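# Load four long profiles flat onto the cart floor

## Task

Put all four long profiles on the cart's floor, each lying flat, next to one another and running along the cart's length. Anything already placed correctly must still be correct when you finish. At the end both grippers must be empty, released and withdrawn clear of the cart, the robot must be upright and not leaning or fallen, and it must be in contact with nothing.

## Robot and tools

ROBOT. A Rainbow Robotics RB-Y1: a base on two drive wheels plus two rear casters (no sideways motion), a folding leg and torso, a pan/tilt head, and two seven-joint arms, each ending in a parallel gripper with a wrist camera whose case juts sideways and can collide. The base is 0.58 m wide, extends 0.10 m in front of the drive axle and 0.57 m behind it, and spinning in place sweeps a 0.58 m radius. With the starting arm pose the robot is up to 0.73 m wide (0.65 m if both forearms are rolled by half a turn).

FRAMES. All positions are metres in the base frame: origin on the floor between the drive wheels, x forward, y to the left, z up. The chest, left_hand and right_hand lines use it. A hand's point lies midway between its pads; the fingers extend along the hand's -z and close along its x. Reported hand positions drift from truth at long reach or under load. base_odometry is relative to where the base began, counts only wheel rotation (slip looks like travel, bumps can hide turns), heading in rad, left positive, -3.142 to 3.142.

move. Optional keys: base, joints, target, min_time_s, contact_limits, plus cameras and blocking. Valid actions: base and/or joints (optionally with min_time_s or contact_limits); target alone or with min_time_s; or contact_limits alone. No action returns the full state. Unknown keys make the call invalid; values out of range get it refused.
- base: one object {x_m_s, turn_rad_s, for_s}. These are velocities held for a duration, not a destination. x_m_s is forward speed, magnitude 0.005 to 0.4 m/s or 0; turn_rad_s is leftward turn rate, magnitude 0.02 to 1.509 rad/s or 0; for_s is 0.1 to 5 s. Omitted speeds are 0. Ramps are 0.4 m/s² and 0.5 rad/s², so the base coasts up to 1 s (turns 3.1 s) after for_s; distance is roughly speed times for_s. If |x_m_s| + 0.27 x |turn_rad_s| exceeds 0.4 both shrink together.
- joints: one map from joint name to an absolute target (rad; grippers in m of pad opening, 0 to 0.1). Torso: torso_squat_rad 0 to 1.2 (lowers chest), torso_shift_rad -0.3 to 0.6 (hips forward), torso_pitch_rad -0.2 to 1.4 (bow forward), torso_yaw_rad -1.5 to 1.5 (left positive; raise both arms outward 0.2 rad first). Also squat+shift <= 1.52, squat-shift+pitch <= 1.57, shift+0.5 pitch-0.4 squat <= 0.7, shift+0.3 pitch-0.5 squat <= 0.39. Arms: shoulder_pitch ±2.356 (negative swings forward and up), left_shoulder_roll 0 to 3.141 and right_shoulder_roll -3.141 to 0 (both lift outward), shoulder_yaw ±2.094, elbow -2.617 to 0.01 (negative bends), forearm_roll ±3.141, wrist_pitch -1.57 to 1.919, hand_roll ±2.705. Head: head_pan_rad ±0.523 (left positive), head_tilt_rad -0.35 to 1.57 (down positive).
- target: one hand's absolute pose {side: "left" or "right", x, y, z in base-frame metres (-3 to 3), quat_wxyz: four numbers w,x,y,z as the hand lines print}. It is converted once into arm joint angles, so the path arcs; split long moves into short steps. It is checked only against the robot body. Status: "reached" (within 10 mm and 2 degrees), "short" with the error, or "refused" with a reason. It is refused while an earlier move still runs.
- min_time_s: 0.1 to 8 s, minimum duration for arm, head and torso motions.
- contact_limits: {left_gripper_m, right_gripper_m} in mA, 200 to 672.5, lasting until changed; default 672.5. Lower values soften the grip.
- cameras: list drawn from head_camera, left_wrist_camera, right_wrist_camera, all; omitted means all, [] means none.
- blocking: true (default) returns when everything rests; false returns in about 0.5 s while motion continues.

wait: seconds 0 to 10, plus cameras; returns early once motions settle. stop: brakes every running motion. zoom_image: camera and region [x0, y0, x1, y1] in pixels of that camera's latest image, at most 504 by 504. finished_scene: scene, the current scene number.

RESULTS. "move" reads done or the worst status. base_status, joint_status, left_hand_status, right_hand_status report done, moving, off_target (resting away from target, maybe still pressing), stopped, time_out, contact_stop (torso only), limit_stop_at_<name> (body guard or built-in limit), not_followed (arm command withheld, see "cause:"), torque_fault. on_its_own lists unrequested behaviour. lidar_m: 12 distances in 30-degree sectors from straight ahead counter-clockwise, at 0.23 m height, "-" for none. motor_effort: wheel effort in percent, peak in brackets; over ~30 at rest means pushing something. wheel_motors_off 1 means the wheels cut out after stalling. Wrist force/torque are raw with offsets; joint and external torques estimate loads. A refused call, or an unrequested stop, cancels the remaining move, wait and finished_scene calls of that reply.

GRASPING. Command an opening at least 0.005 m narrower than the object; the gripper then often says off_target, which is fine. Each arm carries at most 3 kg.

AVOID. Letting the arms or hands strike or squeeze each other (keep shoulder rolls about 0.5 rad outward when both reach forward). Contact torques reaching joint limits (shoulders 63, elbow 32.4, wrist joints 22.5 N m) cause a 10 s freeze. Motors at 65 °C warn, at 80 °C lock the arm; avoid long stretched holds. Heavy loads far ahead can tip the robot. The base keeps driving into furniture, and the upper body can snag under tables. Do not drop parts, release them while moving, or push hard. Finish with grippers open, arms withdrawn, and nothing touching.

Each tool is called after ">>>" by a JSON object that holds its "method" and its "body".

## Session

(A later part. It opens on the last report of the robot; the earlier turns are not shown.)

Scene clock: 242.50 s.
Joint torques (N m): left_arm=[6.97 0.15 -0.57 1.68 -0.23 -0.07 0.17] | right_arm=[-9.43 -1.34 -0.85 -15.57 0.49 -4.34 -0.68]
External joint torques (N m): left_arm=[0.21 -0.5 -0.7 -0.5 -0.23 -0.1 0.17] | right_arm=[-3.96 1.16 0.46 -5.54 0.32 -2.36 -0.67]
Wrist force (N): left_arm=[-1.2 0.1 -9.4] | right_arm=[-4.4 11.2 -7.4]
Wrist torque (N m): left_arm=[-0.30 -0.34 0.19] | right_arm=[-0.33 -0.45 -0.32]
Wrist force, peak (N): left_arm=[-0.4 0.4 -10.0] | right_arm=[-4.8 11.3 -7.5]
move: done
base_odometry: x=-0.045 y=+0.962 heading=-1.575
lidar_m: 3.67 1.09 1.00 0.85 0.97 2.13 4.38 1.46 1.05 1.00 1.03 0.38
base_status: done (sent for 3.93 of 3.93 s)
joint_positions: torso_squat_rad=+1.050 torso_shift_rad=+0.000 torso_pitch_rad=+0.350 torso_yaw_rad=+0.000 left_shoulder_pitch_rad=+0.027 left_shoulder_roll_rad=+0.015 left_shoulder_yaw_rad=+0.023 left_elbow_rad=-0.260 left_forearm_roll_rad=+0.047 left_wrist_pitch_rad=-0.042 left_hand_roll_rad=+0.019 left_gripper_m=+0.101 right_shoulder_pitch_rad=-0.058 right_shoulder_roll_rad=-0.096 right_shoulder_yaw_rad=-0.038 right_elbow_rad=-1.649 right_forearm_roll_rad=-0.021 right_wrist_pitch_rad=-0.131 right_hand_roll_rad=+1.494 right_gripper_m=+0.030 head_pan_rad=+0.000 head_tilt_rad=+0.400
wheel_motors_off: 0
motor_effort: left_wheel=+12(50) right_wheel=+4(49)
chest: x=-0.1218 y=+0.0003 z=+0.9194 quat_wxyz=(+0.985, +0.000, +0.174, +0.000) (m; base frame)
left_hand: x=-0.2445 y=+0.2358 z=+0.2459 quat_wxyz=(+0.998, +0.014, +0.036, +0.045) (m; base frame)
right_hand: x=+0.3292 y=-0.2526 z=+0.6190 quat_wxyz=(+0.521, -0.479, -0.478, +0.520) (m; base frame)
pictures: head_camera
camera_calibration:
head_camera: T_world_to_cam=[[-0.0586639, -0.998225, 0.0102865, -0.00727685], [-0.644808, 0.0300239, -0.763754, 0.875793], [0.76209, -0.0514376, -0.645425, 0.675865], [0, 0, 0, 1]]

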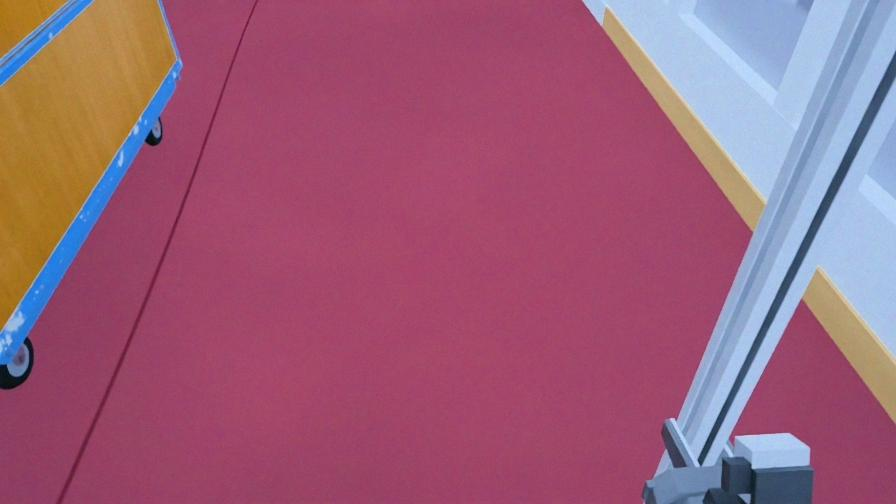

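>>> {"method": "move", "body": {"base": {"x_m_s":0.26,"for_s":4.5}, "cameras": []}}

>>> {"method": "move", "body": {"base": {"turn_rad_s":0.4,"for_s":3.935}, "cameras": []}}

>>> {"method": "move", "body": {"joints": {"right_hand_roll_rad":-0.02,"torso_squat_rad":0.35,"torso_pitch_rad":0.3,"head_tilt_rad":0.7}, "min_time_s": 2.5, "cameras": ["head_camera"]}}

>>> {"method": "move", "body": {"target": {"side":"right","x":0.34,"y":-0.295,"z":0.93,"quat_wxyz":[0.94,0.0207,-0.342,-0.0075]}, "min_time_s": 2, "cameras": ["head_camera"]}}

Scene clock: 258.00 s.
Wrist force, peak (N): left_arm=[-0.8 0.1 -9.8] | right_arm=[-4.4 11.4 -8.4]
move: done
base_status: done (sent for 4.5 of 4.5 s)
wheel_motors_off: 0
motor_effort: left_wheel=+2(49) right_wheel=-6(44)
pictures: none

Scene clock: 263.07 s.
Wrist force, peak (N): left_arm=[-1.1 0.3 -9.8] | right_arm=[-5.5 11.6 -6.8]
move: done
base_status: done (sent for 3.93 of 3.93 s)
wheel_motors_off: 0
motor_effort: left_wheel=+2(42) right_wheel=+11(35)
pictures: none

Scene clock: 266.23 s.
Wrist force, peak (N): left_arm=[-0.5 -0.3 -9.9] | right_arm=[-20.1 -3.3 -7.0]
move: done
joint_status: all done
wheel_motors_off: 0
motor_effort: left_wheel=+3(4) right_wheel=+15(19)
pictures: head_camera
camera_calibration:
head_camera: T_world_to_cam=[[-0.0545073, -0.998211, 0.0245696, -0.0319184], [-0.81386, 0.030158, -0.580278, 0.834068], [0.578499, -0.0516256, -0.814048, 1.12818], [0, 0, 0, 1]]

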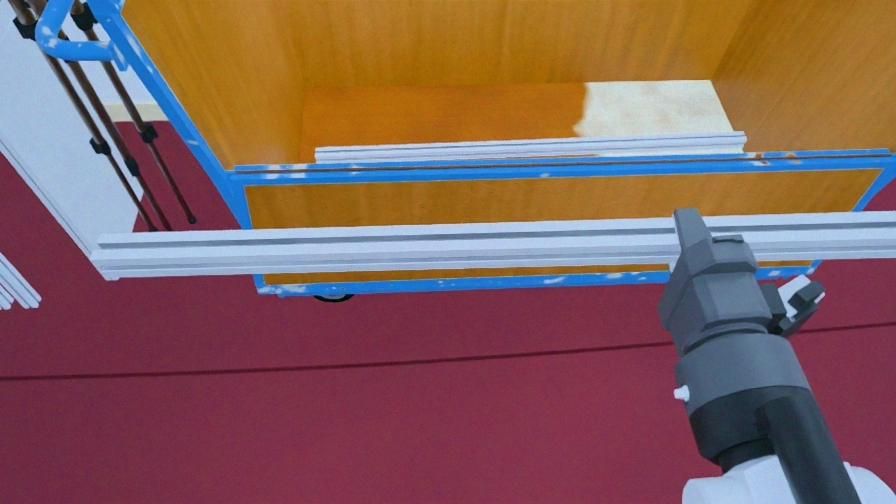

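Scene clock: 268.57 s.
Joint torques (N m): left_arm=[6.6 -0.38 -0.12 0.99 -0.34 -0.13 0.23] | right_arm=[-14.5 -11.3 -6.37 -13.33 1.1 -2.7 -0.49]
External joint torques (N m): left_arm=[1.09 -1.03 -0.23 -0.69 -0.34 -0.07 0.23] | right_arm=[-3.14 -2.59 -1.52 -4.35 0.71 -1.4 -0.52]
Wrist force (N): left_arm=[-0.9 0.7 -8.9] | right_arm=[-14.6 -5.6 -17.6]
Wrist torque (N m): left_arm=[-0.35 -0.23 0.17] | right_arm=[0.13 -0.68 -0.50]
Wrist force, peak (N): left_arm=[-0.9 0.2 -9.5] | right_arm=[-15.6 -5.3 -17.9]
move: done
base_odometry: x=-0.051 y=-0.208 heading=-0.002
lidar_m: 0.73 0.76 1.29 4.13 1.43 1.03 0.97 1.02 1.42 3.65 1.05 0.77
joint_positions: torso_squat_rad=+0.350 torso_shift_rad=+0.000 torso_pitch_rad=+0.300 torso_yaw_rad=+0.000 left_shoulder_pitch_rad=+0.027 left_shoulder_roll_rad=+0.015 left_shoulder_yaw_rad=+0.023 left_elbow_rad=-0.260 left_forearm_roll_rad=+0.047 left_wrist_pitch_rad=-0.042 left_hand_roll_rad=+0.019 left_gripper_m=+0.101 right_shoulder_pitch_rad=-0.350 right_shoulder_roll_rad=-0.451 right_shoulder_yaw_rad=-0.061 right_elbow_rad=-1.820 right_forearm_roll_rad=-0.369 right_wrist_pitch_rad=+1.159 right_hand_roll_rad=-0.192 right_gripper_m=+0.030 head_pan_rad=+0.000 head_tilt_rad=+0.700
joint_status: all done
wheel_motors_off: 0
motor_effort: left_wheel=+3(5) right_wheel=+19(20)
chest: x=-0.1363 y=+0.0003 z=+1.2336 quat_wxyz=(+0.989, +0.000, +0.150, +0.000) (m; base frame)
left_hand: x=-0.2252 y=+0.2359 z=+0.5548 quat_wxyz=(+0.999, +0.013, +0.011, +0.046) (m; base frame)
right_hand: x=+0.3395 y=-0.2949 z=+0.9292 quat_wxyz=(+0.940, +0.021, -0.341, -0.008) (m; base frame)
right_hand_status: reached (checked arc, planned for 2.0 s): 1 mm and 0.1 deg off.
pictures: head_camera
camera_calibration:
head_camera: T_world_to_cam=[[-0.0545063, -0.998211, 0.0245683, -0.0319171], [-0.813853, 0.0301573, -0.580288, 0.834078], [0.578509, -0.0516243, -0.81404, 1.12818], [0, 0, 0, 1]]

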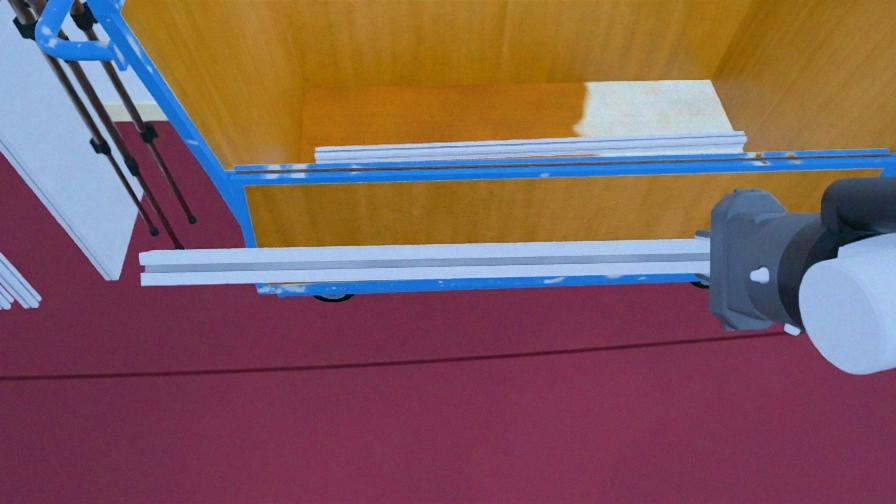

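>>> {"method": "move", "body": {"base": {"x_m_s":0.15,"for_s":2.03}, "joints": {"torso_squat_rad":0.5,"torso_shift_rad":0.15,"head_tilt_rad":0.6}, "cameras": []}}

>>> {"method": "move", "body": {"target": {"side":"right","x":0.43,"y":-0.335,"z":0.88,"quat_wxyz":[0.94,0.0258,-0.342,0.0066]}, "min_time_s": 1, "cameras": []}}

>>> {"method": "move", "body": {"joints": {"torso_squat_rad":0.45,"torso_shift_rad":0.2,"torso_pitch_rad":0.58,"right_shoulder_pitch_rad":-0.6}, "min_time_s": 2, "cameras": []}}

>>> {"method": "move", "body": {"target": {"side":"right","x":0.50,"y":-0.335,"z":0.86,"quat_wxyz":[0.94,0.0258,-0.342,0.0066]}, "min_time_s": 1, "cameras": []}}

>>> {"method": "move", "body": {"joints": {"torso_squat_rad":0.55,"torso_shift_rad":0.25,"torso_pitch_rad":0.85,"right_shoulder_pitch_rad":-0.61}, "min_time_s": 2, "cameras": []}}

>>> {"method": "move", "body": {"target": {"side":"right","x":0.54,"y":-0.305,"z":0.76,"quat_wxyz":[0.985,0.0253,-0.17,0.006]}, "min_time_s": 1, "cameras": ["head_camera"]}}

Scene clock: 279.63 s.
Wrist force, peak (N): left_arm=[-1.0 0.5 -9.7] | right_arm=[-14.2 -4.9 -19.0]
move: done
base_status: done (sent for 2.03 of 2.03 s)
joint_status: all done
wheel_motors_off: 0
motor_effort: left_wheel=+4(47) right_wheel=-6(58)
pictures: none

Scene clock: 280.97 s.
Wrist force, peak (N): left_arm=[-0.8 0.4 -9.5] | right_arm=[-14.7 -5.2 -18.2]
move: done
joint_status: all done
wheel_motors_off: 0
motor_effort: left_wheel=+4(5) right_wheel=-6(8)
right_hand_status: reached (checked arc, planned for 1.0 s): 1 mm and 0.1 deg off.
pictures: none

Scene clock: 283.27 s.
Wrist force, peak (N): left_arm=[-0.5 0.4 -9.7] | right_arm=[-14.4 -5.6 -18.5]
move: done
joint_status: all done
wheel_motors_off: 0
motor_effort: left_wheel=+5(6) right_wheel=-4(9)
pictures: none

Scene clock: 284.60 s.
Wrist force, peak (N): left_arm=[0.6 0.2 -9.6] | right_arm=[-15.5 -6.1 -18.8]
move: done
joint_status: all done
wheel_motors_off: 0
motor_effort: left_wheel=+5(7) right_wheel=-5(8)
right_hand_status: reached (checked arc, planned for 1.0 s): 1 mm and 0.1 deg off.
pictures: none

Scene clock: 286.90 s.
Wrist force, peak (N): left_arm=[0.6 0.1 -9.4] | right_arm=[-14.6 -5.5 -18.9]
move: done
joint_status: all done
wheel_motors_off: 0
motor_effort: left_wheel=+6(7) right_wheel=-4(8)
pictures: none

Scene clock: 288.23 s.
Joint torques (N m): left_arm=[18.67 -0.12 -0.61 6.04 -0.15 1.15 0.23] | right_arm=[-9.33 -14.29 -7.64 -9.86 0.86 -1.58 -0.05]
External joint torques (N m): left_arm=[0.84 -0.69 -0.82 -0.59 -0.15 0.23 0.2] | right_arm=[-3.11 -3.14 -1.27 -2.91 0.46 -0.9 -0.07]
Wrist force (N): left_arm=[2.3 -0.1 -8.2] | right_arm=[-9.5 -4.9 -21.0]
Wrist torque (N m): left_arm=[-0.27 -0.06 0.15] | right_arm=[0.39 -0.53 -0.43]
Wrist force, peak (N): left_arm=[2.1 0.1 -8.7] | right_arm=[-15.0 -6.7 -19.5]
move: done
base_odometry: x=+0.254 y=-0.209 heading=-0.002
lidar_m: 0.42 0.44 0.99 4.67 1.85 1.35 1.28 1.31 1.80 4.81 0.62 0.45
joint_positions: torso_squat_rad=+0.550 torso_shift_rad=+0.250 torso_pitch_rad=+0.850 torso_yaw_rad=+0.000 left_shoulder_pitch_rad=+0.027 left_shoulder_roll_rad=+0.015 left_shoulder_yaw_rad=+0.023 left_elbow_rad=-0.260 left_forearm_roll_rad=+0.047 left_wrist_pitch_rad=-0.042 left_hand_roll_rad=+0.019 left_gripper_m=+0.101 right_shoulder_pitch_rad=-0.643 right_shoulder_roll_rad=-0.753 right_shoulder_yaw_rad=-0.268 right_elbow_rad=-2.177 right_forearm_roll_rad=-0.659 right_wrist_pitch_rad=+1.635 right_hand_roll_rad=-0.362 right_gripper_m=+0.030 head_pan_rad=+0.000 head_tilt_rad=+0.600
joint_status: all done
wheel_motors_off: 0
motor_effort: left_wheel=+6(7) right_wheel=-7(8)
chest: x=+0.1523 y=+0.0003 z=+1.0628 quat_wxyz=(+0.911, +0.000, +0.412, +0.000) (m; base frame)
left_hand: x=-0.2782 y=+0.2359 z=+0.5306 quat_wxyz=(+0.958, +0.025, +0.282, +0.040) (m; base frame)
right_hand: x=+0.5395 y=-0.3050 z=+0.7596 quat_wxyz=(+0.985, +0.025, -0.170, +0.006) (m; base frame)
right_hand_status: reached (checked arc, planned for 1.0 s): 1 mm and 0.1 deg off.
pictures: head_camera
camera_calibration:
head_camera: T_world_to_cam=[[-0.0383804, -0.998215, 0.0457658, -0.0358005], [-0.985226, 0.0301517, -0.168587, 0.567887], [0.166906, -0.0515601, -0.984624, 1.04847], [0, 0, 0, 1]]

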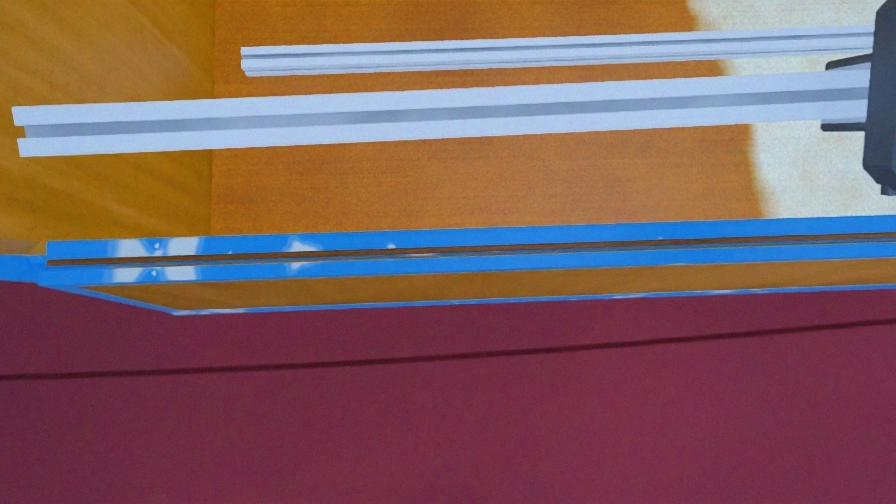

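>>> {"method": "move", "body": {"base": {"x_m_s":0.15,"for_s":1.367}, "cameras": []}}

>>> {"method": "move", "body": {"joints": {"torso_squat_rad":0.8,"torso_shift_rad":0.3}, "min_time_s": 2, "cameras": []}}

>>> {"method": "move", "body": {"target": {"side":"right","x":0.535,"y":-0.305,"z":0.50,"quat_wxyz":[0.9998,0.02,0,0.0015]}, "min_time_s": 1.2, "cameras": ["head_camera"]}}

>>> {"method": "move", "body": {"joints": {"torso_squat_rad":1.0,"torso_shift_rad":0.32}, "min_time_s": 1.5, "cameras": []}}

>>> {"method": "move", "body": {"target": {"side":"right","x":0.535,"y":-0.305,"z":0.35,"quat_wxyz":[0.9998,0.02,0,0.0015]}, "min_time_s": 1.2, "cameras": ["head_camera"]}}

Scene clock: 304.43 s.
Wrist force, peak (N): left_arm=[1.6 -0.2 -8.9] | right_arm=[-9.1 -5.0 -21.9]
move: done
base_status: done (sent for 1.37 of 1.37 s)
wheel_motors_off: 0
motor_effort: left_wheel=+0(31) right_wheel=-3(24)
pictures: none

Scene clock: 306.73 s.
Wrist force, peak (N): left_arm=[2.2 -0.3 -8.9] | right_arm=[-10.0 -4.8 -21.1]
move: done
joint_status: all done
wheel_motors_off: 0
motor_effort: left_wheel=+0(1) right_wheel=-2(5)
pictures: none

Scene clock: 308.33 s.
Wrist force, peak (N): left_arm=[2.2 -0.1 -9.0] | right_arm=[-6.1 -5.6 -22.3]
move: done
joint_status: all done
wheel_motors_off: 0
motor_effort: left_wheel=+1(2) right_wheel=-3(5)
right_hand_status: reached (checked arc, planned for 1.2 s): 1 mm and 0.1 deg off.
pictures: head_camera
camera_calibration:
head_camera: T_world_to_cam=[[-0.0383607, -0.998218, 0.0457055, -0.0307691], [-0.985207, 0.0301366, -0.168697, 0.545537], [0.167019, -0.0515007, -0.984608, 0.938491], [0, 0, 0, 1]]

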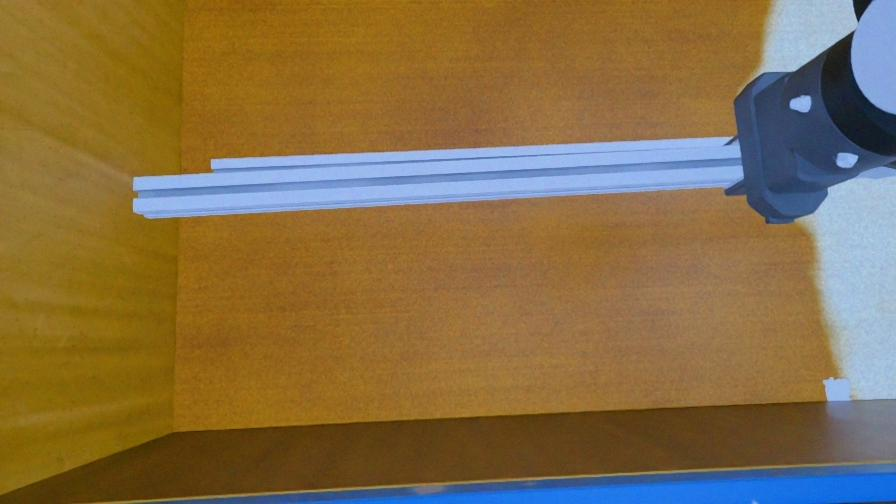

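Scene clock: 310.13 s.
Wrist force, peak (N): left_arm=[2.5 0.4 -9.0] | right_arm=[-5.8 -4.4 -24.1]
move: done
joint_status: all done
wheel_motors_off: 0
motor_effort: left_wheel=+6(7) right_wheel=-8(11)
pictures: none

Scene clock: 311.67 s.
Joint torques (N m): left_arm=[19.38 0.62 0.27 5.86 0.05 1.01 0.19] | right_arm=[-14.02 -2.66 -3.92 -10.2 0.41 -0.05 -0.04]
External joint torques (N m): left_arm=[1.59 0.08 0.07 -0.76 0.05 0.09 0.16] | right_arm=[-1.8 8.96 0.3 -3.24 0.35 0.01 -0.06]
Wrist force (N): left_arm=[2.0 0.1 -8.4] | right_arm=[-4.7 -4.9 -21.7]
Wrist torque (N m): left_arm=[-0.34 -0.12 0.16] | right_arm=[0.02 -0.48 -0.15]
Wrist force, peak (N): left_arm=[2.3 0.3 -8.9] | right_arm=[-2.6 40.6 -24.3]
move: done
base_odometry: x=+0.459 y=-0.209 heading=-0.001
lidar_m: 0.23 0.25 0.37 3.90 2.17 1.56 1.48 1.54 2.09 4.47 0.37 0.25
joint_positions: torso_squat_rad=+1.000 torso_shift_rad=+0.319 torso_pitch_rad=+0.848 torso_yaw_rad=-0.001 left_shoulder_pitch_rad=+0.027 left_shoulder_roll_rad=+0.015 left_shoulder_yaw_rad=+0.023 left_elbow_rad=-0.260 left_forearm_roll_rad=+0.047 left_wrist_pitch_rad=-0.042 left_hand_roll_rad=+0.019 left_gripper_m=+0.101 right_shoulder_pitch_rad=-1.053 right_shoulder_roll_rad=-0.625 right_shoulder_yaw_rad=+0.020 right_elbow_rad=-1.124 right_forearm_roll_rad=-0.559 right_wrist_pitch_rad=+1.336 right_hand_roll_rad=-0.094 right_gripper_m=+0.030 head_pan_rad=+0.000 head_tilt_rad=+0.600
joint_status: all done
wheel_motors_off: 0
motor_effort: left_wheel=+5(8) right_wheel=+3(19)
chest: x=+0.1228 y=+0.0005 z=+0.8441 quat_wxyz=(+0.911, -0.001, +0.412, +0.000) (m; base frame)
left_hand: x=-0.3064 y=+0.2356 z=+0.3106 quat_wxyz=(+0.958, +0.024, +0.281, +0.040) (m; base frame)
right_hand: x=+0.5346 y=-0.3067 z=+0.3496 quat_wxyz=(+1.000, +0.019, +0.000, +0.001) (m; base frame)
right_hand_status: reached (checked arc, planned for 1.2 s): 2 mm and 0.1 deg off.
pictures: head_camera
camera_calibration:
head_camera: T_world_to_cam=[[-0.0387573, -0.998153, 0.0467861, -0.0274926], [-0.984866, 0.0302423, -0.170658, 0.503699], [0.168928, -0.0526923, -0.984219, 0.837457], [0, 0, 0, 1]]

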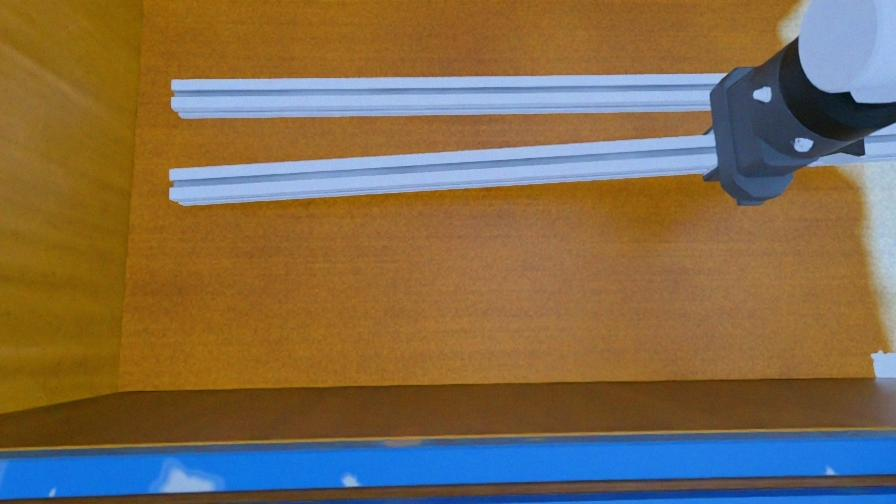

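>>> {"method": "move", "body": {"joints": {"torso_squat_rad":0.85,"torso_shift_rad":0.31}, "min_time_s": 1.5, "cameras": []}}

>>> {"method": "move", "body": {"target": {"side":"right","x":0.577,"y":-0.305,"z":0.345,"quat_wxyz":[0.9995,0.02,0,-0.0245]}, "min_time_s": 1.5, "cameras": ["head_camera"]}}

Scene clock: 319.00 s.
Wrist force, peak (N): left_arm=[2.4 -0.1 -8.9] | right_arm=[-5.1 -4.2 -23.0]
move: done
joint_status: all done
wheel_motors_off: 0
motor_effort: left_wheel=+3(6) right_wheel=-2(5)
pictures: none

Scene clock: 320.97 s.
Joint torques (N m): left_arm=[19 -0.09 0.4 5.94 -0.02 1.06 0.2] | right_arm=[-16.58 -12.48 -1.13 -6.91 0.21 -0.59 -0.28]
External joint torques (N m): left_arm=[1.18 -0.67 0.19 -0.69 -0.02 0.14 0.17] | right_arm=[-1.79 -2.4 -0.38 -1.98 0.04 -0.3 -0.29]
Wrist force (N): left_arm=[1.9 -0.2 -8.7] | right_arm=[-6.8 -4.8 -21.8]
Wrist torque (N m): left_arm=[-0.28 -0.08 0.14] | right_arm=[0.09 -0.59 -0.32]
Wrist force, peak (N): left_arm=[2.1 -0.4 -9.0] | right_arm=[-8.5 -6.3 -22.0]
move: short
base_odometry: x=+0.459 y=-0.209 heading=-0.001
lidar_m: 0.25 0.25 0.37 3.88 2.17 1.55 1.49 1.55 2.09 4.46 0.37 0.26
joint_positions: torso_squat_rad=+0.850 torso_shift_rad=+0.310 torso_pitch_rad=+0.850 torso_yaw_rad=+0.000 left_shoulder_pitch_rad=+0.027 left_shoulder_roll_rad=+0.015 left_shoulder_yaw_rad=+0.023 left_elbow_rad=-0.260 left_forearm_roll_rad=+0.047 left_wrist_pitch_rad=-0.042 left_hand_roll_rad=+0.019 left_gripper_m=+0.101 right_shoulder_pitch_rad=-1.370 right_shoulder_roll_rad=-0.496 right_shoulder_yaw_rad=+0.000 right_elbow_rad=-0.267 right_forearm_roll_rad=-0.522 right_wrist_pitch_rad=+0.720 right_hand_roll_rad=+0.120 right_gripper_m=+0.030 head_pan_rad=+0.000 head_tilt_rad=+0.600
joint_status: all done
wheel_motors_off: 0
motor_effort: left_wheel=+6(9) right_wheel=-9(13)
chest: x=+0.1454 y=+0.0003 z=+0.9247 quat_wxyz=(+0.911, +0.000, +0.412, +0.000) (m; base frame)
left_hand: x=-0.2849 y=+0.2358 z=+0.3922 quat_wxyz=(+0.958, +0.025, +0.282, +0.041) (m; base frame)
right_hand: x=+0.5759 y=-0.3045 z=+0.3458 quat_wxyz=(+0.998, +0.004, -0.061, -0.026) (m; base frame)
right_hand_status: short (checked arc, as near as the solve gets, planned for 1.5 s): 1 mm and 7.2 deg off. The place is met; only the turn is off.
pictures: head_camera
camera_calibration:
head_camera: T_world_to_cam=[[-0.0383025, -0.998221, 0.0456837, -0.0296841], [-0.985171, 0.0300712, -0.168917, 0.538116], [0.167243, -0.0514762, -0.984571, 0.913461], [0, 0, 0, 1]]

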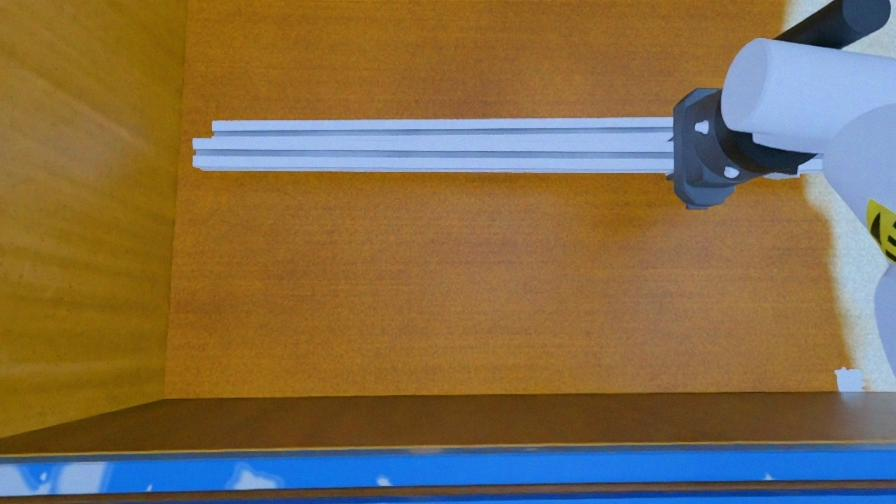

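>>> {"method": "move", "body": {"target": {"side":"right","x":0.555,"y":-0.315,"z":0.41,"quat_wxyz":[0.9995,0.02,0,-0.0245]}, "min_time_s": 1, "cameras": []}}

>>> {"method": "move", "body": {"joints": {"torso_pitch_rad":1.0,"torso_squat_rad":0.86,"torso_shift_rad":0.32}, "min_time_s": 1.5, "cameras": []}}

>>> {"method": "move", "body": {"target": {"side":"right","x":0.575,"y":-0.313,"z":0.325,"quat_wxyz":[0.9995,0.02,0,-0.0245]}, "min_time_s": 1.5, "cameras": ["head_camera"]}}

Scene clock: 335.43 s.
Wrist force, peak (N): left_arm=[2.4 -0.3 -9.0] | right_arm=[-10.0 -5.5 -23.4]
move: done
joint_status: all done
wheel_motors_off: 0
motor_effort: left_wheel=+4(6) right_wheel=-3(6)
right_hand_status: reached (checked arc, planned for 1.1 s): 1 mm and 0.1 deg off.
pictures: none

Scene clock: 337.23 s.
Wrist force, peak (N): left_arm=[2.4 -0.2 -8.8] | right_arm=[-3.1 -5.2 -22.3]
move: done
joint_status: all done
wheel_motors_off: 0
motor_effort: left_wheel=+3(4) right_wheel=-2(5)
pictures: none

Scene clock: 339.07 s.
Joint torques (N m): left_arm=[21.81 0.12 -0.5 6.83 -0.26 1.55 0.12] | right_arm=[-13.78 -14.74 -3.85 -8.54 0.6 -0.1 0.06]
External joint torques (N m): left_arm=[1.41 -0.41 -0.73 -0.86 -0.26 0.4 0.08] | right_arm=[-2.43 -3.51 -0.84 -2.05 0.44 -0.05 0.06]
Wrist force (N): left_arm=[2.7 -0.2 -7.8] | right_arm=[-4.7 -4.9 -21.6]
Wrist torque (N m): left_arm=[-0.30 -0.07 0.17] | right_arm=[0.05 -0.51 -0.36]
Wrist force, peak (N): left_arm=[3.1 -0.3 -8.4] | right_arm=[-4.8 -4.9 -21.8]
move: done
base_odometry: x=+0.459 y=-0.209 heading=-0.001
lidar_m: 0.25 0.26 0.39 3.88 2.18 1.56 1.49 1.54 2.09 4.45 0.38 0.26
joint_positions: torso_squat_rad=+0.860 torso_shift_rad=+0.320 torso_pitch_rad=+1.000 torso_yaw_rad=+0.000 left_shoulder_pitch_rad=+0.027 left_shoulder_roll_rad=+0.015 left_shoulder_yaw_rad=+0.023 left_elbow_rad=-0.260 left_forearm_roll_rad=+0.047 left_wrist_pitch_rad=-0.042 left_hand_roll_rad=+0.019 left_gripper_m=+0.101 right_shoulder_pitch_rad=-1.204 right_shoulder_roll_rad=-0.597 right_shoulder_yaw_rad=-0.049 right_elbow_rad=-0.899 right_forearm_roll_rad=-0.507 right_wrist_pitch_rad=+1.154 right_hand_roll_rad=-0.029 right_gripper_m=+0.030 head_pan_rad=+0.000 head_tilt_rad=+0.600
joint_status: all done
wheel_motors_off: 0
motor_effort: left_wheel=+3(4) right_wheel=-3(4)
chest: x=+0.1761 y=+0.0002 z=+0.8812 quat_wxyz=(+0.878, +0.000, +0.480, +0.000) (m; base frame)
left_hand: x=-0.3290 y=+0.2358 z=+0.4191 quat_wxyz=(+0.934, +0.028, +0.353, +0.038) (m; base frame)
right_hand: x=+0.5742 y=-0.3126 z=+0.3246 quat_wxyz=(+0.999, +0.020, +0.001, -0.024) (m; base frame)
right_hand_status: reached (checked arc, planned for 1.5 s): 1 mm and 0.1 deg off.
pictures: head_camera
camera_calibration:
head_camera: T_world_to_cam=[[-0.0311535, -0.998218, 0.0508875, -0.0324193], [-0.999351, 0.0301877, -0.0196386, 0.431988], [0.0180674, -0.0514663, -0.998511, 0.904057], [0, 0, 0, 1]]

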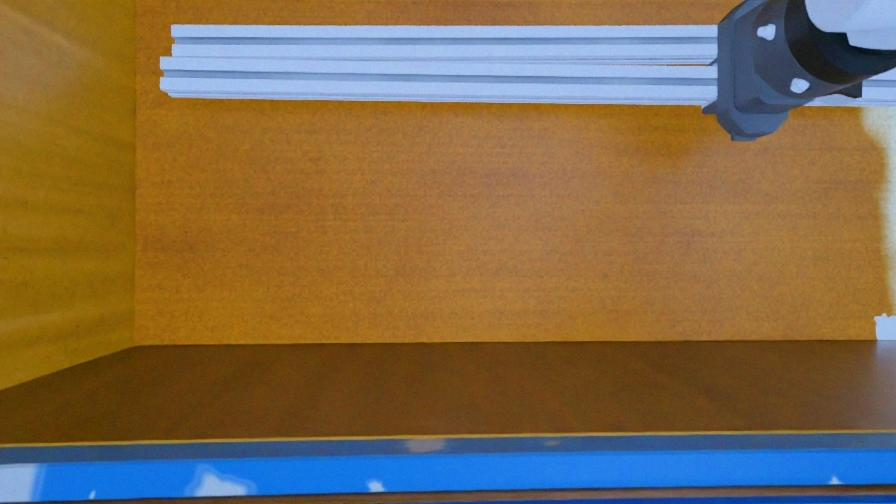

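>>> {"method": "move", "body": {"target": {"side":"right","x":0.572,"y":-0.318,"z":0.306,"quat_wxyz":[0.9996,0.02,0,-0.019]}, "min_time_s": 1, "cameras": ["head_camera"]}}

>>> {"method": "move", "body": {"target": {"side":"right","x":0.572,"y":-0.318,"z":0.2985,"quat_wxyz":[0.9996,0.02,0,-0.019]}, "min_time_s": 1, "cameras": ["head_camera"]}}

Scene clock: 348.27 s.
Wrist force, peak (N): left_arm=[3.0 0.0 -8.5] | right_arm=[-4.9 -4.8 -22.0]
move: done
joint_status: all done
wheel_motors_off: 0
motor_effort: left_wheel=+5(6) right_wheel=-5(6)
right_hand_status: reached (checked arc, planned for 1.0 s): 1 mm and 0.1 deg off.
pictures: head_camera
camera_calibration:
head_camera: T_world_to_cam=[[-0.0310151, -0.998225, 0.0508439, -0.0323709], [-0.999354, 0.0300451, -0.019733, 0.432026], [0.0181703, -0.0514231, -0.998512, 0.904056], [0, 0, 0, 1]]

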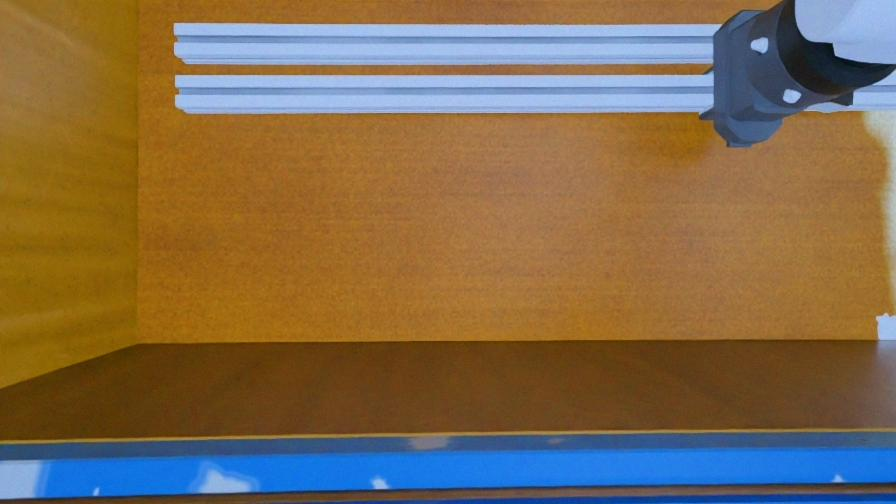

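Scene clock: 349.60 s.
Joint torques (N m): left_arm=[21.4 0.02 -0.41 6.97 -0.18 1.44 0.22] | right_arm=[-9.67 -8.1 -1.75 -4.92 1.19 -4.83 0.18]
External joint torques (N m): left_arm=[1.03 -0.49 -0.63 -0.71 -0.19 0.29 0.19] | right_arm=[2.37 3.1 0.33 0.79 1.04 -4.78 0.18]
Wrist force (N): left_arm=[2.9 0.0 -8.2] | right_arm=[-17.5 -2.6 25.7]
Wrist torque (N m): left_arm=[-0.31 -0.03 0.14] | right_arm=[0.31 0.87 -0.60]
Wrist force, peak (N): left_arm=[2.8 0.0 -8.4] | right_arm=[-21.1 0.2 28.2]
move: done
base_odometry: x=+0.459 y=-0.209 heading=-0.001
lidar_m: 0.24 0.27 0.38 3.87 2.16 1.54 1.48 1.54 2.09 0.95 0.37 0.26
joint_positions: torso_squat_rad=+0.860 torso_shift_rad=+0.320 torso_pitch_rad=+0.999 torso_yaw_rad=+0.000 left_shoulder_pitch_rad=+0.027 left_shoulder_roll_rad=+0.015 left_shoulder_yaw_rad=+0.023 left_elbow_rad=-0.260 left_forearm_roll_rad=+0.047 left_wrist_pitch_rad=-0.042 left_hand_roll_rad=+0.019 left_gripper_m=+0.101 right_shoulder_pitch_rad=-1.300 right_shoulder_roll_rad=-0.581 right_shoulder_yaw_rad=-0.051 right_elbow_rad=-0.634 right_forearm_roll_rad=-0.520 right_wrist_pitch_rad=+1.003 right_hand_roll_rad=+0.078 right_gripper_m=+0.030 head_pan_rad=+0.000 head_tilt_rad=+0.600
joint_status: all done
wheel_motors_off: 0
motor_effort: left_wheel=+5(6) right_wheel=-2(8)
chest: x=+0.1757 y=+0.0004 z=+0.8815 quat_wxyz=(+0.878, -0.001, +0.479, +0.000) (m; base frame)
left_hand: x=-0.3289 y=+0.2357 z=+0.4186 quat_wxyz=(+0.935, +0.028, +0.353, +0.038) (m; base frame)
right_hand: x=+0.5724 y=-0.3186 z=+0.2999 quat_wxyz=(+1.000, +0.019, -0.001, -0.019) (m; base frame)
right_hand_status: reached (checked arc, planned for 1.0 s): 2 mm and 0.1 deg off.
pictures: head_camera
camera_calibration:
head_camera: T_world_to_cam=[[-0.03125, -0.998187, 0.0514355, -0.0327669], [-0.999325, 0.0302094, -0.0208868, 0.432628], [0.0192951, -0.0520535, -0.998458, 0.904134], [0, 0, 0, 1]]

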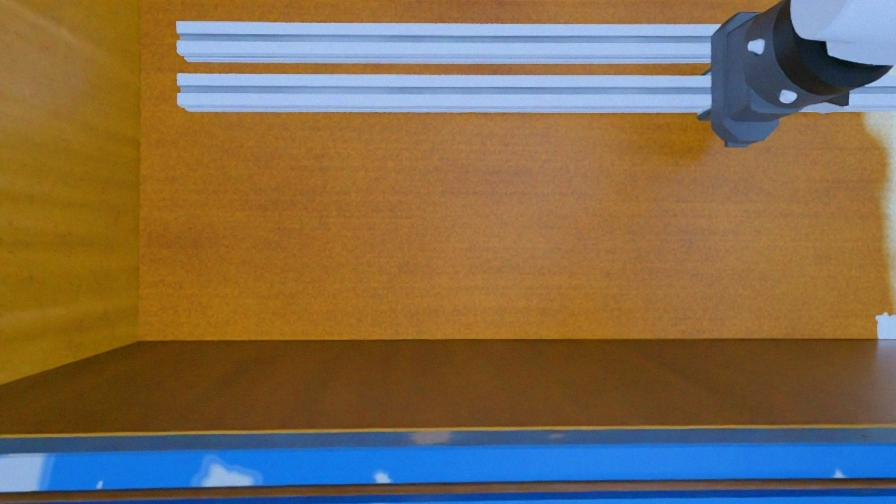

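>>> {"method": "move", "body": {"joints": {"right_gripper_m":0.046}, "cameras": []}}

>>> {"method": "move", "body": {"joints": {"torso_squat_rad":0.4,"torso_shift_rad":0.15}, "min_time_s": 3, "cameras": ["head_camera"]}}

>>> {"method": "move", "body": {"target": {"side":"right","x":0.54,"y":-0.30,"z":0.78,"quat_wxyz":[0.9998,0.018,0,0.002]}, "min_time_s": 1.5, "cameras": []}}

>>> {"method": "move", "body": {"base": {"x_m_s":-0.25,"for_s":1.85}, "cameras": ["head_camera"]}}

>>> {"method": "move", "body": {"base": {"turn_rad_s":0.7,"for_s":2.244}, "joints": {"torso_squat_rad":1.05,"torso_shift_rad":0,"torso_pitch_rad":0.35,"right_shoulder_pitch_rad":-0.057,"right_shoulder_roll_rad":-0.081,"right_shoulder_yaw_rad":-0.026,"right_elbow_rad":-1.398,"right_forearm_roll_rad":-0.026,"right_wrist_pitch_rad":-0.38,"right_hand_roll_rad":1.514,"right_gripper_m":0.046,"head_tilt_rad":0.4}, "cameras": []}}

>>> {"method": "move", "body": {"base": {"x_m_s":0.3,"for_s":4.1}, "cameras": ["head_camera"]}}

Scene clock: 358.40 s.
Wrist force, peak (N): left_arm=[2.9 -0.5 -8.4] | right_arm=[-17.8 -2.6 26.3]
move: done
joint_status: all done
wheel_motors_off: 0
motor_effort: left_wheel=+4(5) right_wheel=-4(5)
pictures: none

Scene clock: 361.70 s.
Wrist force, peak (N): left_arm=[2.9 0.0 -8.6] | right_arm=[-5.1 -4.8 -12.9]
move: done
joint_status: all done
wheel_motors_off: 0
motor_effort: left_wheel=+4(5) right_wheel=-5(6)
pictures: head_camera
camera_calibration:
head_camera: T_world_to_cam=[[-0.0311299, -0.998201, 0.0512484, -0.0445004], [-0.999349, 0.0301494, -0.0197956, 0.388793], [0.0182149, -0.0518313, -0.99849, 1.10856], [0, 0, 0, 1]]

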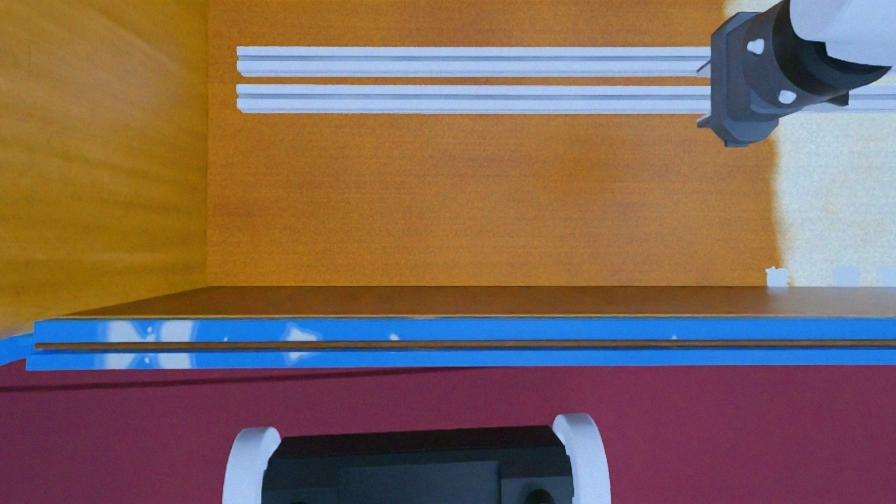

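Scene clock: 363.63 s.
Wrist force, peak (N): left_arm=[2.8 0.7 -8.4] | right_arm=[-5.9 -5.1 -13.5]
move: done
joint_status: all done
wheel_motors_off: 0
motor_effort: left_wheel=+4(5) right_wheel=-3(6)
right_hand_status: reached (checked arc, planned for 1.5 s): 1 mm and 0.1 deg off.
pictures: none

Scene clock: 366.77 s.
Wrist force, peak (N): left_arm=[3.0 0.0 -8.2] | right_arm=[-5.4 -4.8 -12.8]
move: done
base_status: done (sent for 1.87 of 1.87 s)
wheel_motors_off: 0
motor_effort: left_wheel=-13(31) right_wheel=+18(33)
pictures: head_camera
camera_calibration:
head_camera: T_world_to_cam=[[-0.0311788, -0.998209, 0.0510576, -0.0443822], [-0.999346, 0.0301962, -0.0199037, 0.388876], [0.0183263, -0.0516448, -0.998497, 1.10859], [0, 0, 0, 1]]

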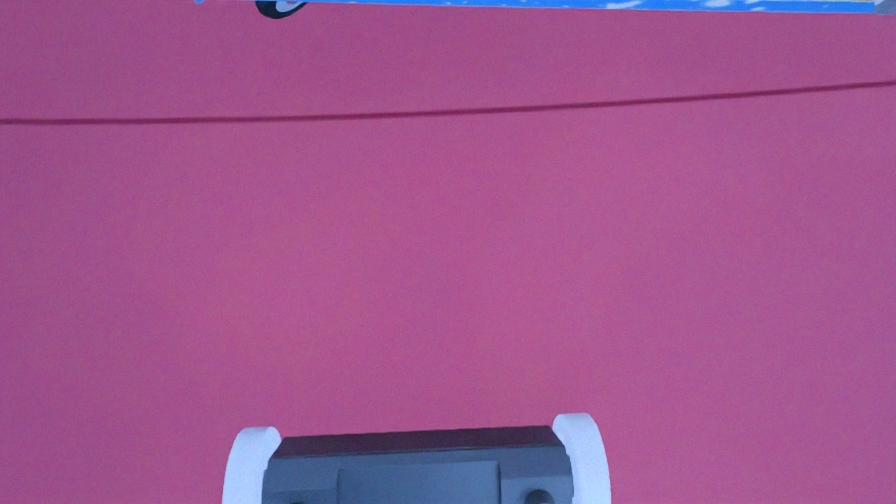

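Scene clock: 370.77 s.
Wrist force, peak (N): left_arm=[-1.1 0.2 -10.1] | right_arm=[-6.0 -5.3 -12.7]
move: done
base_status: done (sent for 2.23 of 2.23 s)
joint_status: all done
wheel_motors_off: 0
motor_effort: left_wheel=+5(40) right_wheel=+16(40)
pictures: none

Scene clock: 375.97 s.
Joint torques (N m): left_arm=[7.8 0.28 0.24 2.15 -0.11 0.03 0.24] | right_arm=[-3.89 -2.84 -0.69 -9.81 -0.02 -2.1 -0.58]
External joint torques (N m): left_arm=[1.05 -0.37 0.11 -0.03 -0.11 -0.01 0.23] | right_arm=[0.61 -0.6 0.37 -0.8 -0.15 -0.12 -0.57]
Wrist force (N): left_arm=[-0.9 0.3 -9.4] | right_arm=[-4.5 1.6 -6.8]
Wrist torque (N m): left_arm=[-0.34 -0.29 0.17] | right_arm=[-0.36 -0.45 -0.34]
Wrist force, peak (N): left_arm=[-0.6 -0.3 -9.9] | right_arm=[-4.9 1.7 -7.3]
move: done
base_odometry: x=+0.005 y=+1.022 heading=+1.560
lidar_m: 4.49 1.53 1.08 1.04 1.08 1.46 3.82 1.15 0.86 0.84 0.92 2.07
base_status: done (sent for 4.1 of 4.1 s)
joint_positions: torso_squat_rad=+1.050 torso_shift_rad=+0.000 torso_pitch_rad=+0.350 torso_yaw_rad=+0.000 left_shoulder_pitch_rad=+0.027 left_shoulder_roll_rad=+0.015 left_shoulder_yaw_rad=+0.023 left_elbow_rad=-0.260 left_forearm_roll_rad=+0.047 left_wrist_pitch_rad=-0.042 left_hand_roll_rad=+0.019 left_gripper_m=+0.101 right_shoulder_pitch_rad=-0.057 right_shoulder_roll_rad=-0.081 right_shoulder_yaw_rad=-0.026 right_elbow_rad=-1.398 right_forearm_roll_rad=-0.026 right_wrist_pitch_rad=-0.380 right_hand_roll_rad=+1.514 right_gripper_m=+0.046 head_pan_rad=+0.000 head_tilt_rad=+0.400
wheel_motors_off: 0
motor_effort: left_wheel=+8(42) right_wheel=-11(52)
chest: x=-0.1219 y=+0.0003 z=+0.9195 quat_wxyz=(+0.985, +0.000, +0.174, +0.000) (m; base frame)
left_hand: x=-0.2442 y=+0.2358 z=+0.2459 quat_wxyz=(+0.998, +0.014, +0.036, +0.045) (m; base frame)
right_hand: x=+0.2998 y=-0.2497 z=+0.5599 quat_wxyz=(+0.521, -0.478, -0.478, +0.521) (m; base frame)
pictures: head_camera
camera_calibration:
head_camera: T_world_to_cam=[[-0.0586769, -0.998223, 0.0103382, -0.00730256], [-0.644669, 0.0299833, -0.763874, 0.8759], [0.762207, -0.0514865, -0.645283, 0.675808], [0, 0, 0, 1]]

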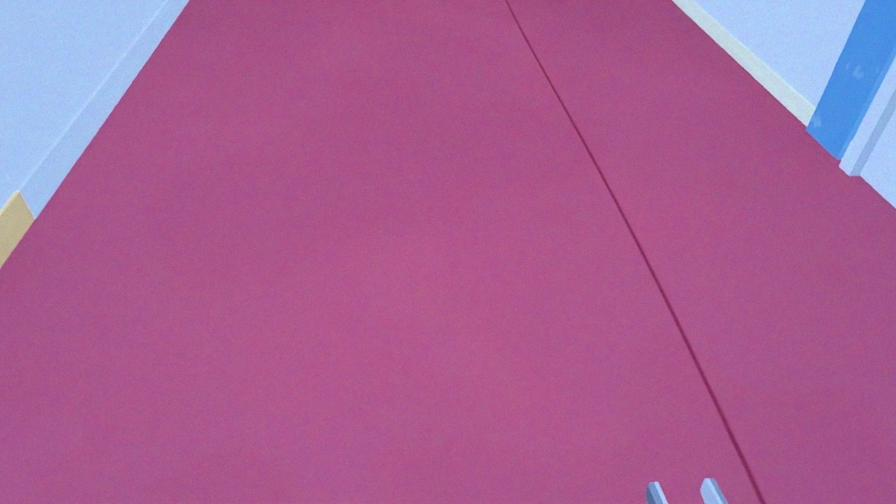

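>>> {"method": "move", "body": {"base": {"turn_rad_s":-0.7,"for_s":2.23}, "cameras": []}}

>>> {"method": "move", "body": {"base": {"x_m_s":0.2,"for_s":1.95}, "cameras": []}}

>>> {"method": "move", "body": {"target": {"side":"right","x":0.36,"y":-0.2475,"z":0.56,"quat_wxyz":[0.522,-0.477,-0.477,0.522]}, "min_time_s": 1, "cameras": ["right_wrist_camera"]}}

Scene clock: 383.03 s.
Wrist force, peak (N): left_arm=[-0.8 0.2 -10.0] | right_arm=[-5.0 1.9 -7.2]
move: done
base_status: done (sent for 2.23 of 2.23 s)
wheel_motors_off: 0
motor_effort: left_wheel=+15(40) right_wheel=+3(45)
pictures: none

Scene clock: 385.90 s.
Wrist force, peak (N): left_arm=[-0.9 0.0 -10.0] | right_arm=[-4.8 1.8 -7.3]
move: done
base_status: done (sent for 1.97 of 1.97 s)
wheel_motors_off: 0
motor_effort: left_wheel=-7(49) right_wheel=+10(43)
pictures: none

Scene clock: 387.23 s.
Joint torques (N m): left_arm=[8.25 0.31 -0.11 1.72 -0.05 -0.09 0.16] | right_arm=[-8.74 -4.46 -1.25 -9.73 0.12 -1.89 0.02]
External joint torques (N m): left_arm=[1.51 -0.34 -0.23 -0.45 -0.05 -0.12 0.16] | right_arm=[-0.49 -1.51 -0.34 -0.59 -0.02 0.09 0.02]
Wrist force (N): left_arm=[-0.6 0.3 -9.1] | right_arm=[-4.6 1.6 -6.8]
Wrist torque (N m): left_arm=[-0.32 -0.25 0.18] | right_arm=[-0.38 -0.47 -0.34]
Wrist force, peak (N): left_arm=[-1.1 0.2 -9.9] | right_arm=[-4.8 1.5 -7.0]
move: done
base_odometry: x=+0.399 y=+1.020 heading=-0.003
lidar_m: 1.09 0.56 1.53 4.04 2.10 1.50 1.43 1.51 2.03 1.35 0.93 0.45
joint_positions: torso_squat_rad=+1.050 torso_shift_rad=+0.000 torso_pitch_rad=+0.350 torso_yaw_rad=+0.000 left_shoulder_pitch_rad=+0.027 left_shoulder_roll_rad=+0.015 left_shoulder_yaw_rad=+0.023 left_elbow_rad=-0.260 left_forearm_roll_rad=+0.047 left_wrist_pitch_rad=-0.042 left_hand_roll_rad=+0.019 left_gripper_m=+0.101 right_shoulder_pitch_rad=-0.269 right_shoulder_roll_rad=-0.091 right_shoulder_yaw_rad=-0.078 right_elbow_rad=-1.218 right_forearm_roll_rad=-0.040 right_wrist_pitch_rad=-0.351 right_hand_roll_rad=+1.528 right_gripper_m=+0.046 head_pan_rad=+0.000 head_tilt_rad=+0.400
joint_status: all done
wheel_motors_off: 0
motor_effort: left_wheel=-8(8) right_wheel=+9(12)
chest: x=-0.1219 y=+0.0003 z=+0.9195 quat_wxyz=(+0.985, +0.000, +0.174, +0.000) (m; base frame)
left_hand: x=-0.2442 y=+0.2358 z=+0.2459 quat_wxyz=(+0.998, +0.014, +0.036, +0.045) (m; base frame)
right_hand: x=+0.3600 y=-0.2473 z=+0.5600 quat_wxyz=(+0.522, -0.477, -0.477, +0.522) (m; base frame)
right_hand_status: reached (checked arc, planned for 1.0 s): 0 mm and 0.0 deg off.
pictures: right_wrist_camera
camera_calibration:
right_wrist_camera: T_world_to_cam=[[0.00514117, -0.99981, -0.0188216, -0.2369], [-0.528608, 0.0132599, -0.848763, 0.699125], [0.848851, 0.0143129, -0.528439, 0.0679984], [0, 0, 0, 1]]

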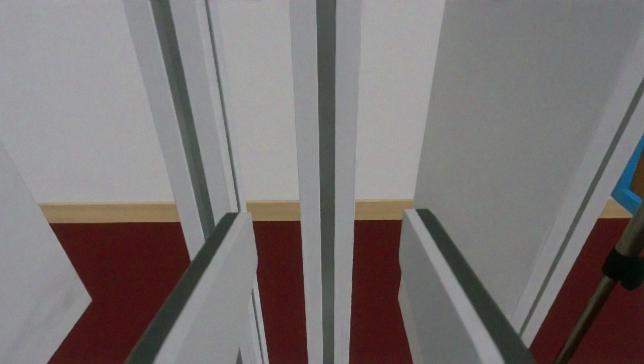

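>>> {"method": "move", "body": {"target": {"side":"right","x":0.425,"y":-0.2475,"z":0.55,"quat_wxyz":[0.522,-0.477,-0.477,0.522]}, "min_time_s": 1.5, "cameras": ["right_wrist_camera"]}}

Scene clock: 391.27 s.
Joint torques (N m): left_arm=[7.67 0.53 0.27 2.16 -0.15 0.25 0.11] | right_arm=[-12.86 -6.14 -1.24 -9.05 0.13 -2.16 0.02]
External joint torques (N m): left_arm=[0.93 -0.12 0.14 -0.02 -0.15 0.21 0.1] | right_arm=[0.07 -1.48 -0.53 -0.49 0 -0.18 0.02]
Wrist force (N): left_arm=[-0.9 -0.3 -9.3] | right_arm=[-4.7 2.2 -6.5]
Wrist torque (N m): left_arm=[-0.25 -0.30 0.19] | right_arm=[-0.44 -0.46 -0.33]
Wrist force, peak (N): left_arm=[-0.8 0.3 -9.8] | right_arm=[-4.4 2.1 -7.2]
move: done
base_odometry: x=+0.399 y=+1.020 heading=-0.003
lidar_m: 1.09 0.56 1.53 4.04 2.09 1.50 1.44 1.50 2.01 1.35 0.93 0.43
joint_positions: torso_squat_rad=+1.050 torso_shift_rad=+0.000 torso_pitch_rad=+0.350 torso_yaw_rad=+0.000 left_shoulder_pitch_rad=+0.027 left_shoulder_roll_rad=+0.015 left_shoulder_yaw_rad=+0.023 left_elbow_rad=-0.260 left_forearm_roll_rad=+0.047 left_wrist_pitch_rad=-0.042 left_hand_roll_rad=+0.019 left_gripper_m=+0.101 right_shoulder_pitch_rad=-0.571 right_shoulder_roll_rad=-0.133 right_shoulder_yaw_rad=-0.133 right_elbow_rad=-0.816 right_forearm_roll_rad=-0.063 right_wrist_pitch_rad=-0.453 right_hand_roll_rad=+1.534 right_gripper_m=+0.046 head_pan_rad=+0.000 head_tilt_rad=+0.400
joint_status: all done
wheel_motors_off: 0
motor_effort: left_wheel=-8(8) right_wheel=+9(11)
chest: x=-0.1219 y=+0.0003 z=+0.9195 quat_wxyz=(+0.985, +0.000, +0.174, +0.000) (m; base frame)
left_hand: x=-0.2442 y=+0.2358 z=+0.2459 quat_wxyz=(+0.998, +0.014, +0.036, +0.045) (m; base frame)
right_hand: x=+0.4246 y=-0.2473 z=+0.5504 quat_wxyz=(+0.523, -0.476, -0.476, +0.523) (m; base frame)
right_hand_status: reached (checked arc, planned for 1.5 s): 1 mm and 0.3 deg off.
pictures: right_wrist_camera
camera_calibration:
right_wrist_camera: T_world_to_cam=[[0.00473822, -0.999815, -0.0186608, -0.237331], [-0.532662, 0.0132698, -0.846224, 0.72544], [0.846315, 0.0139495, -0.5325, 0.0112326], [0, 0, 0, 1]]

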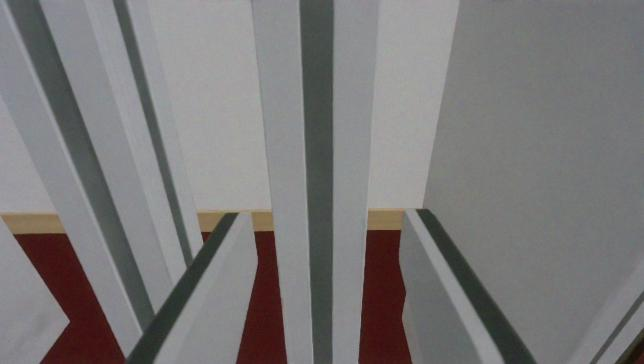

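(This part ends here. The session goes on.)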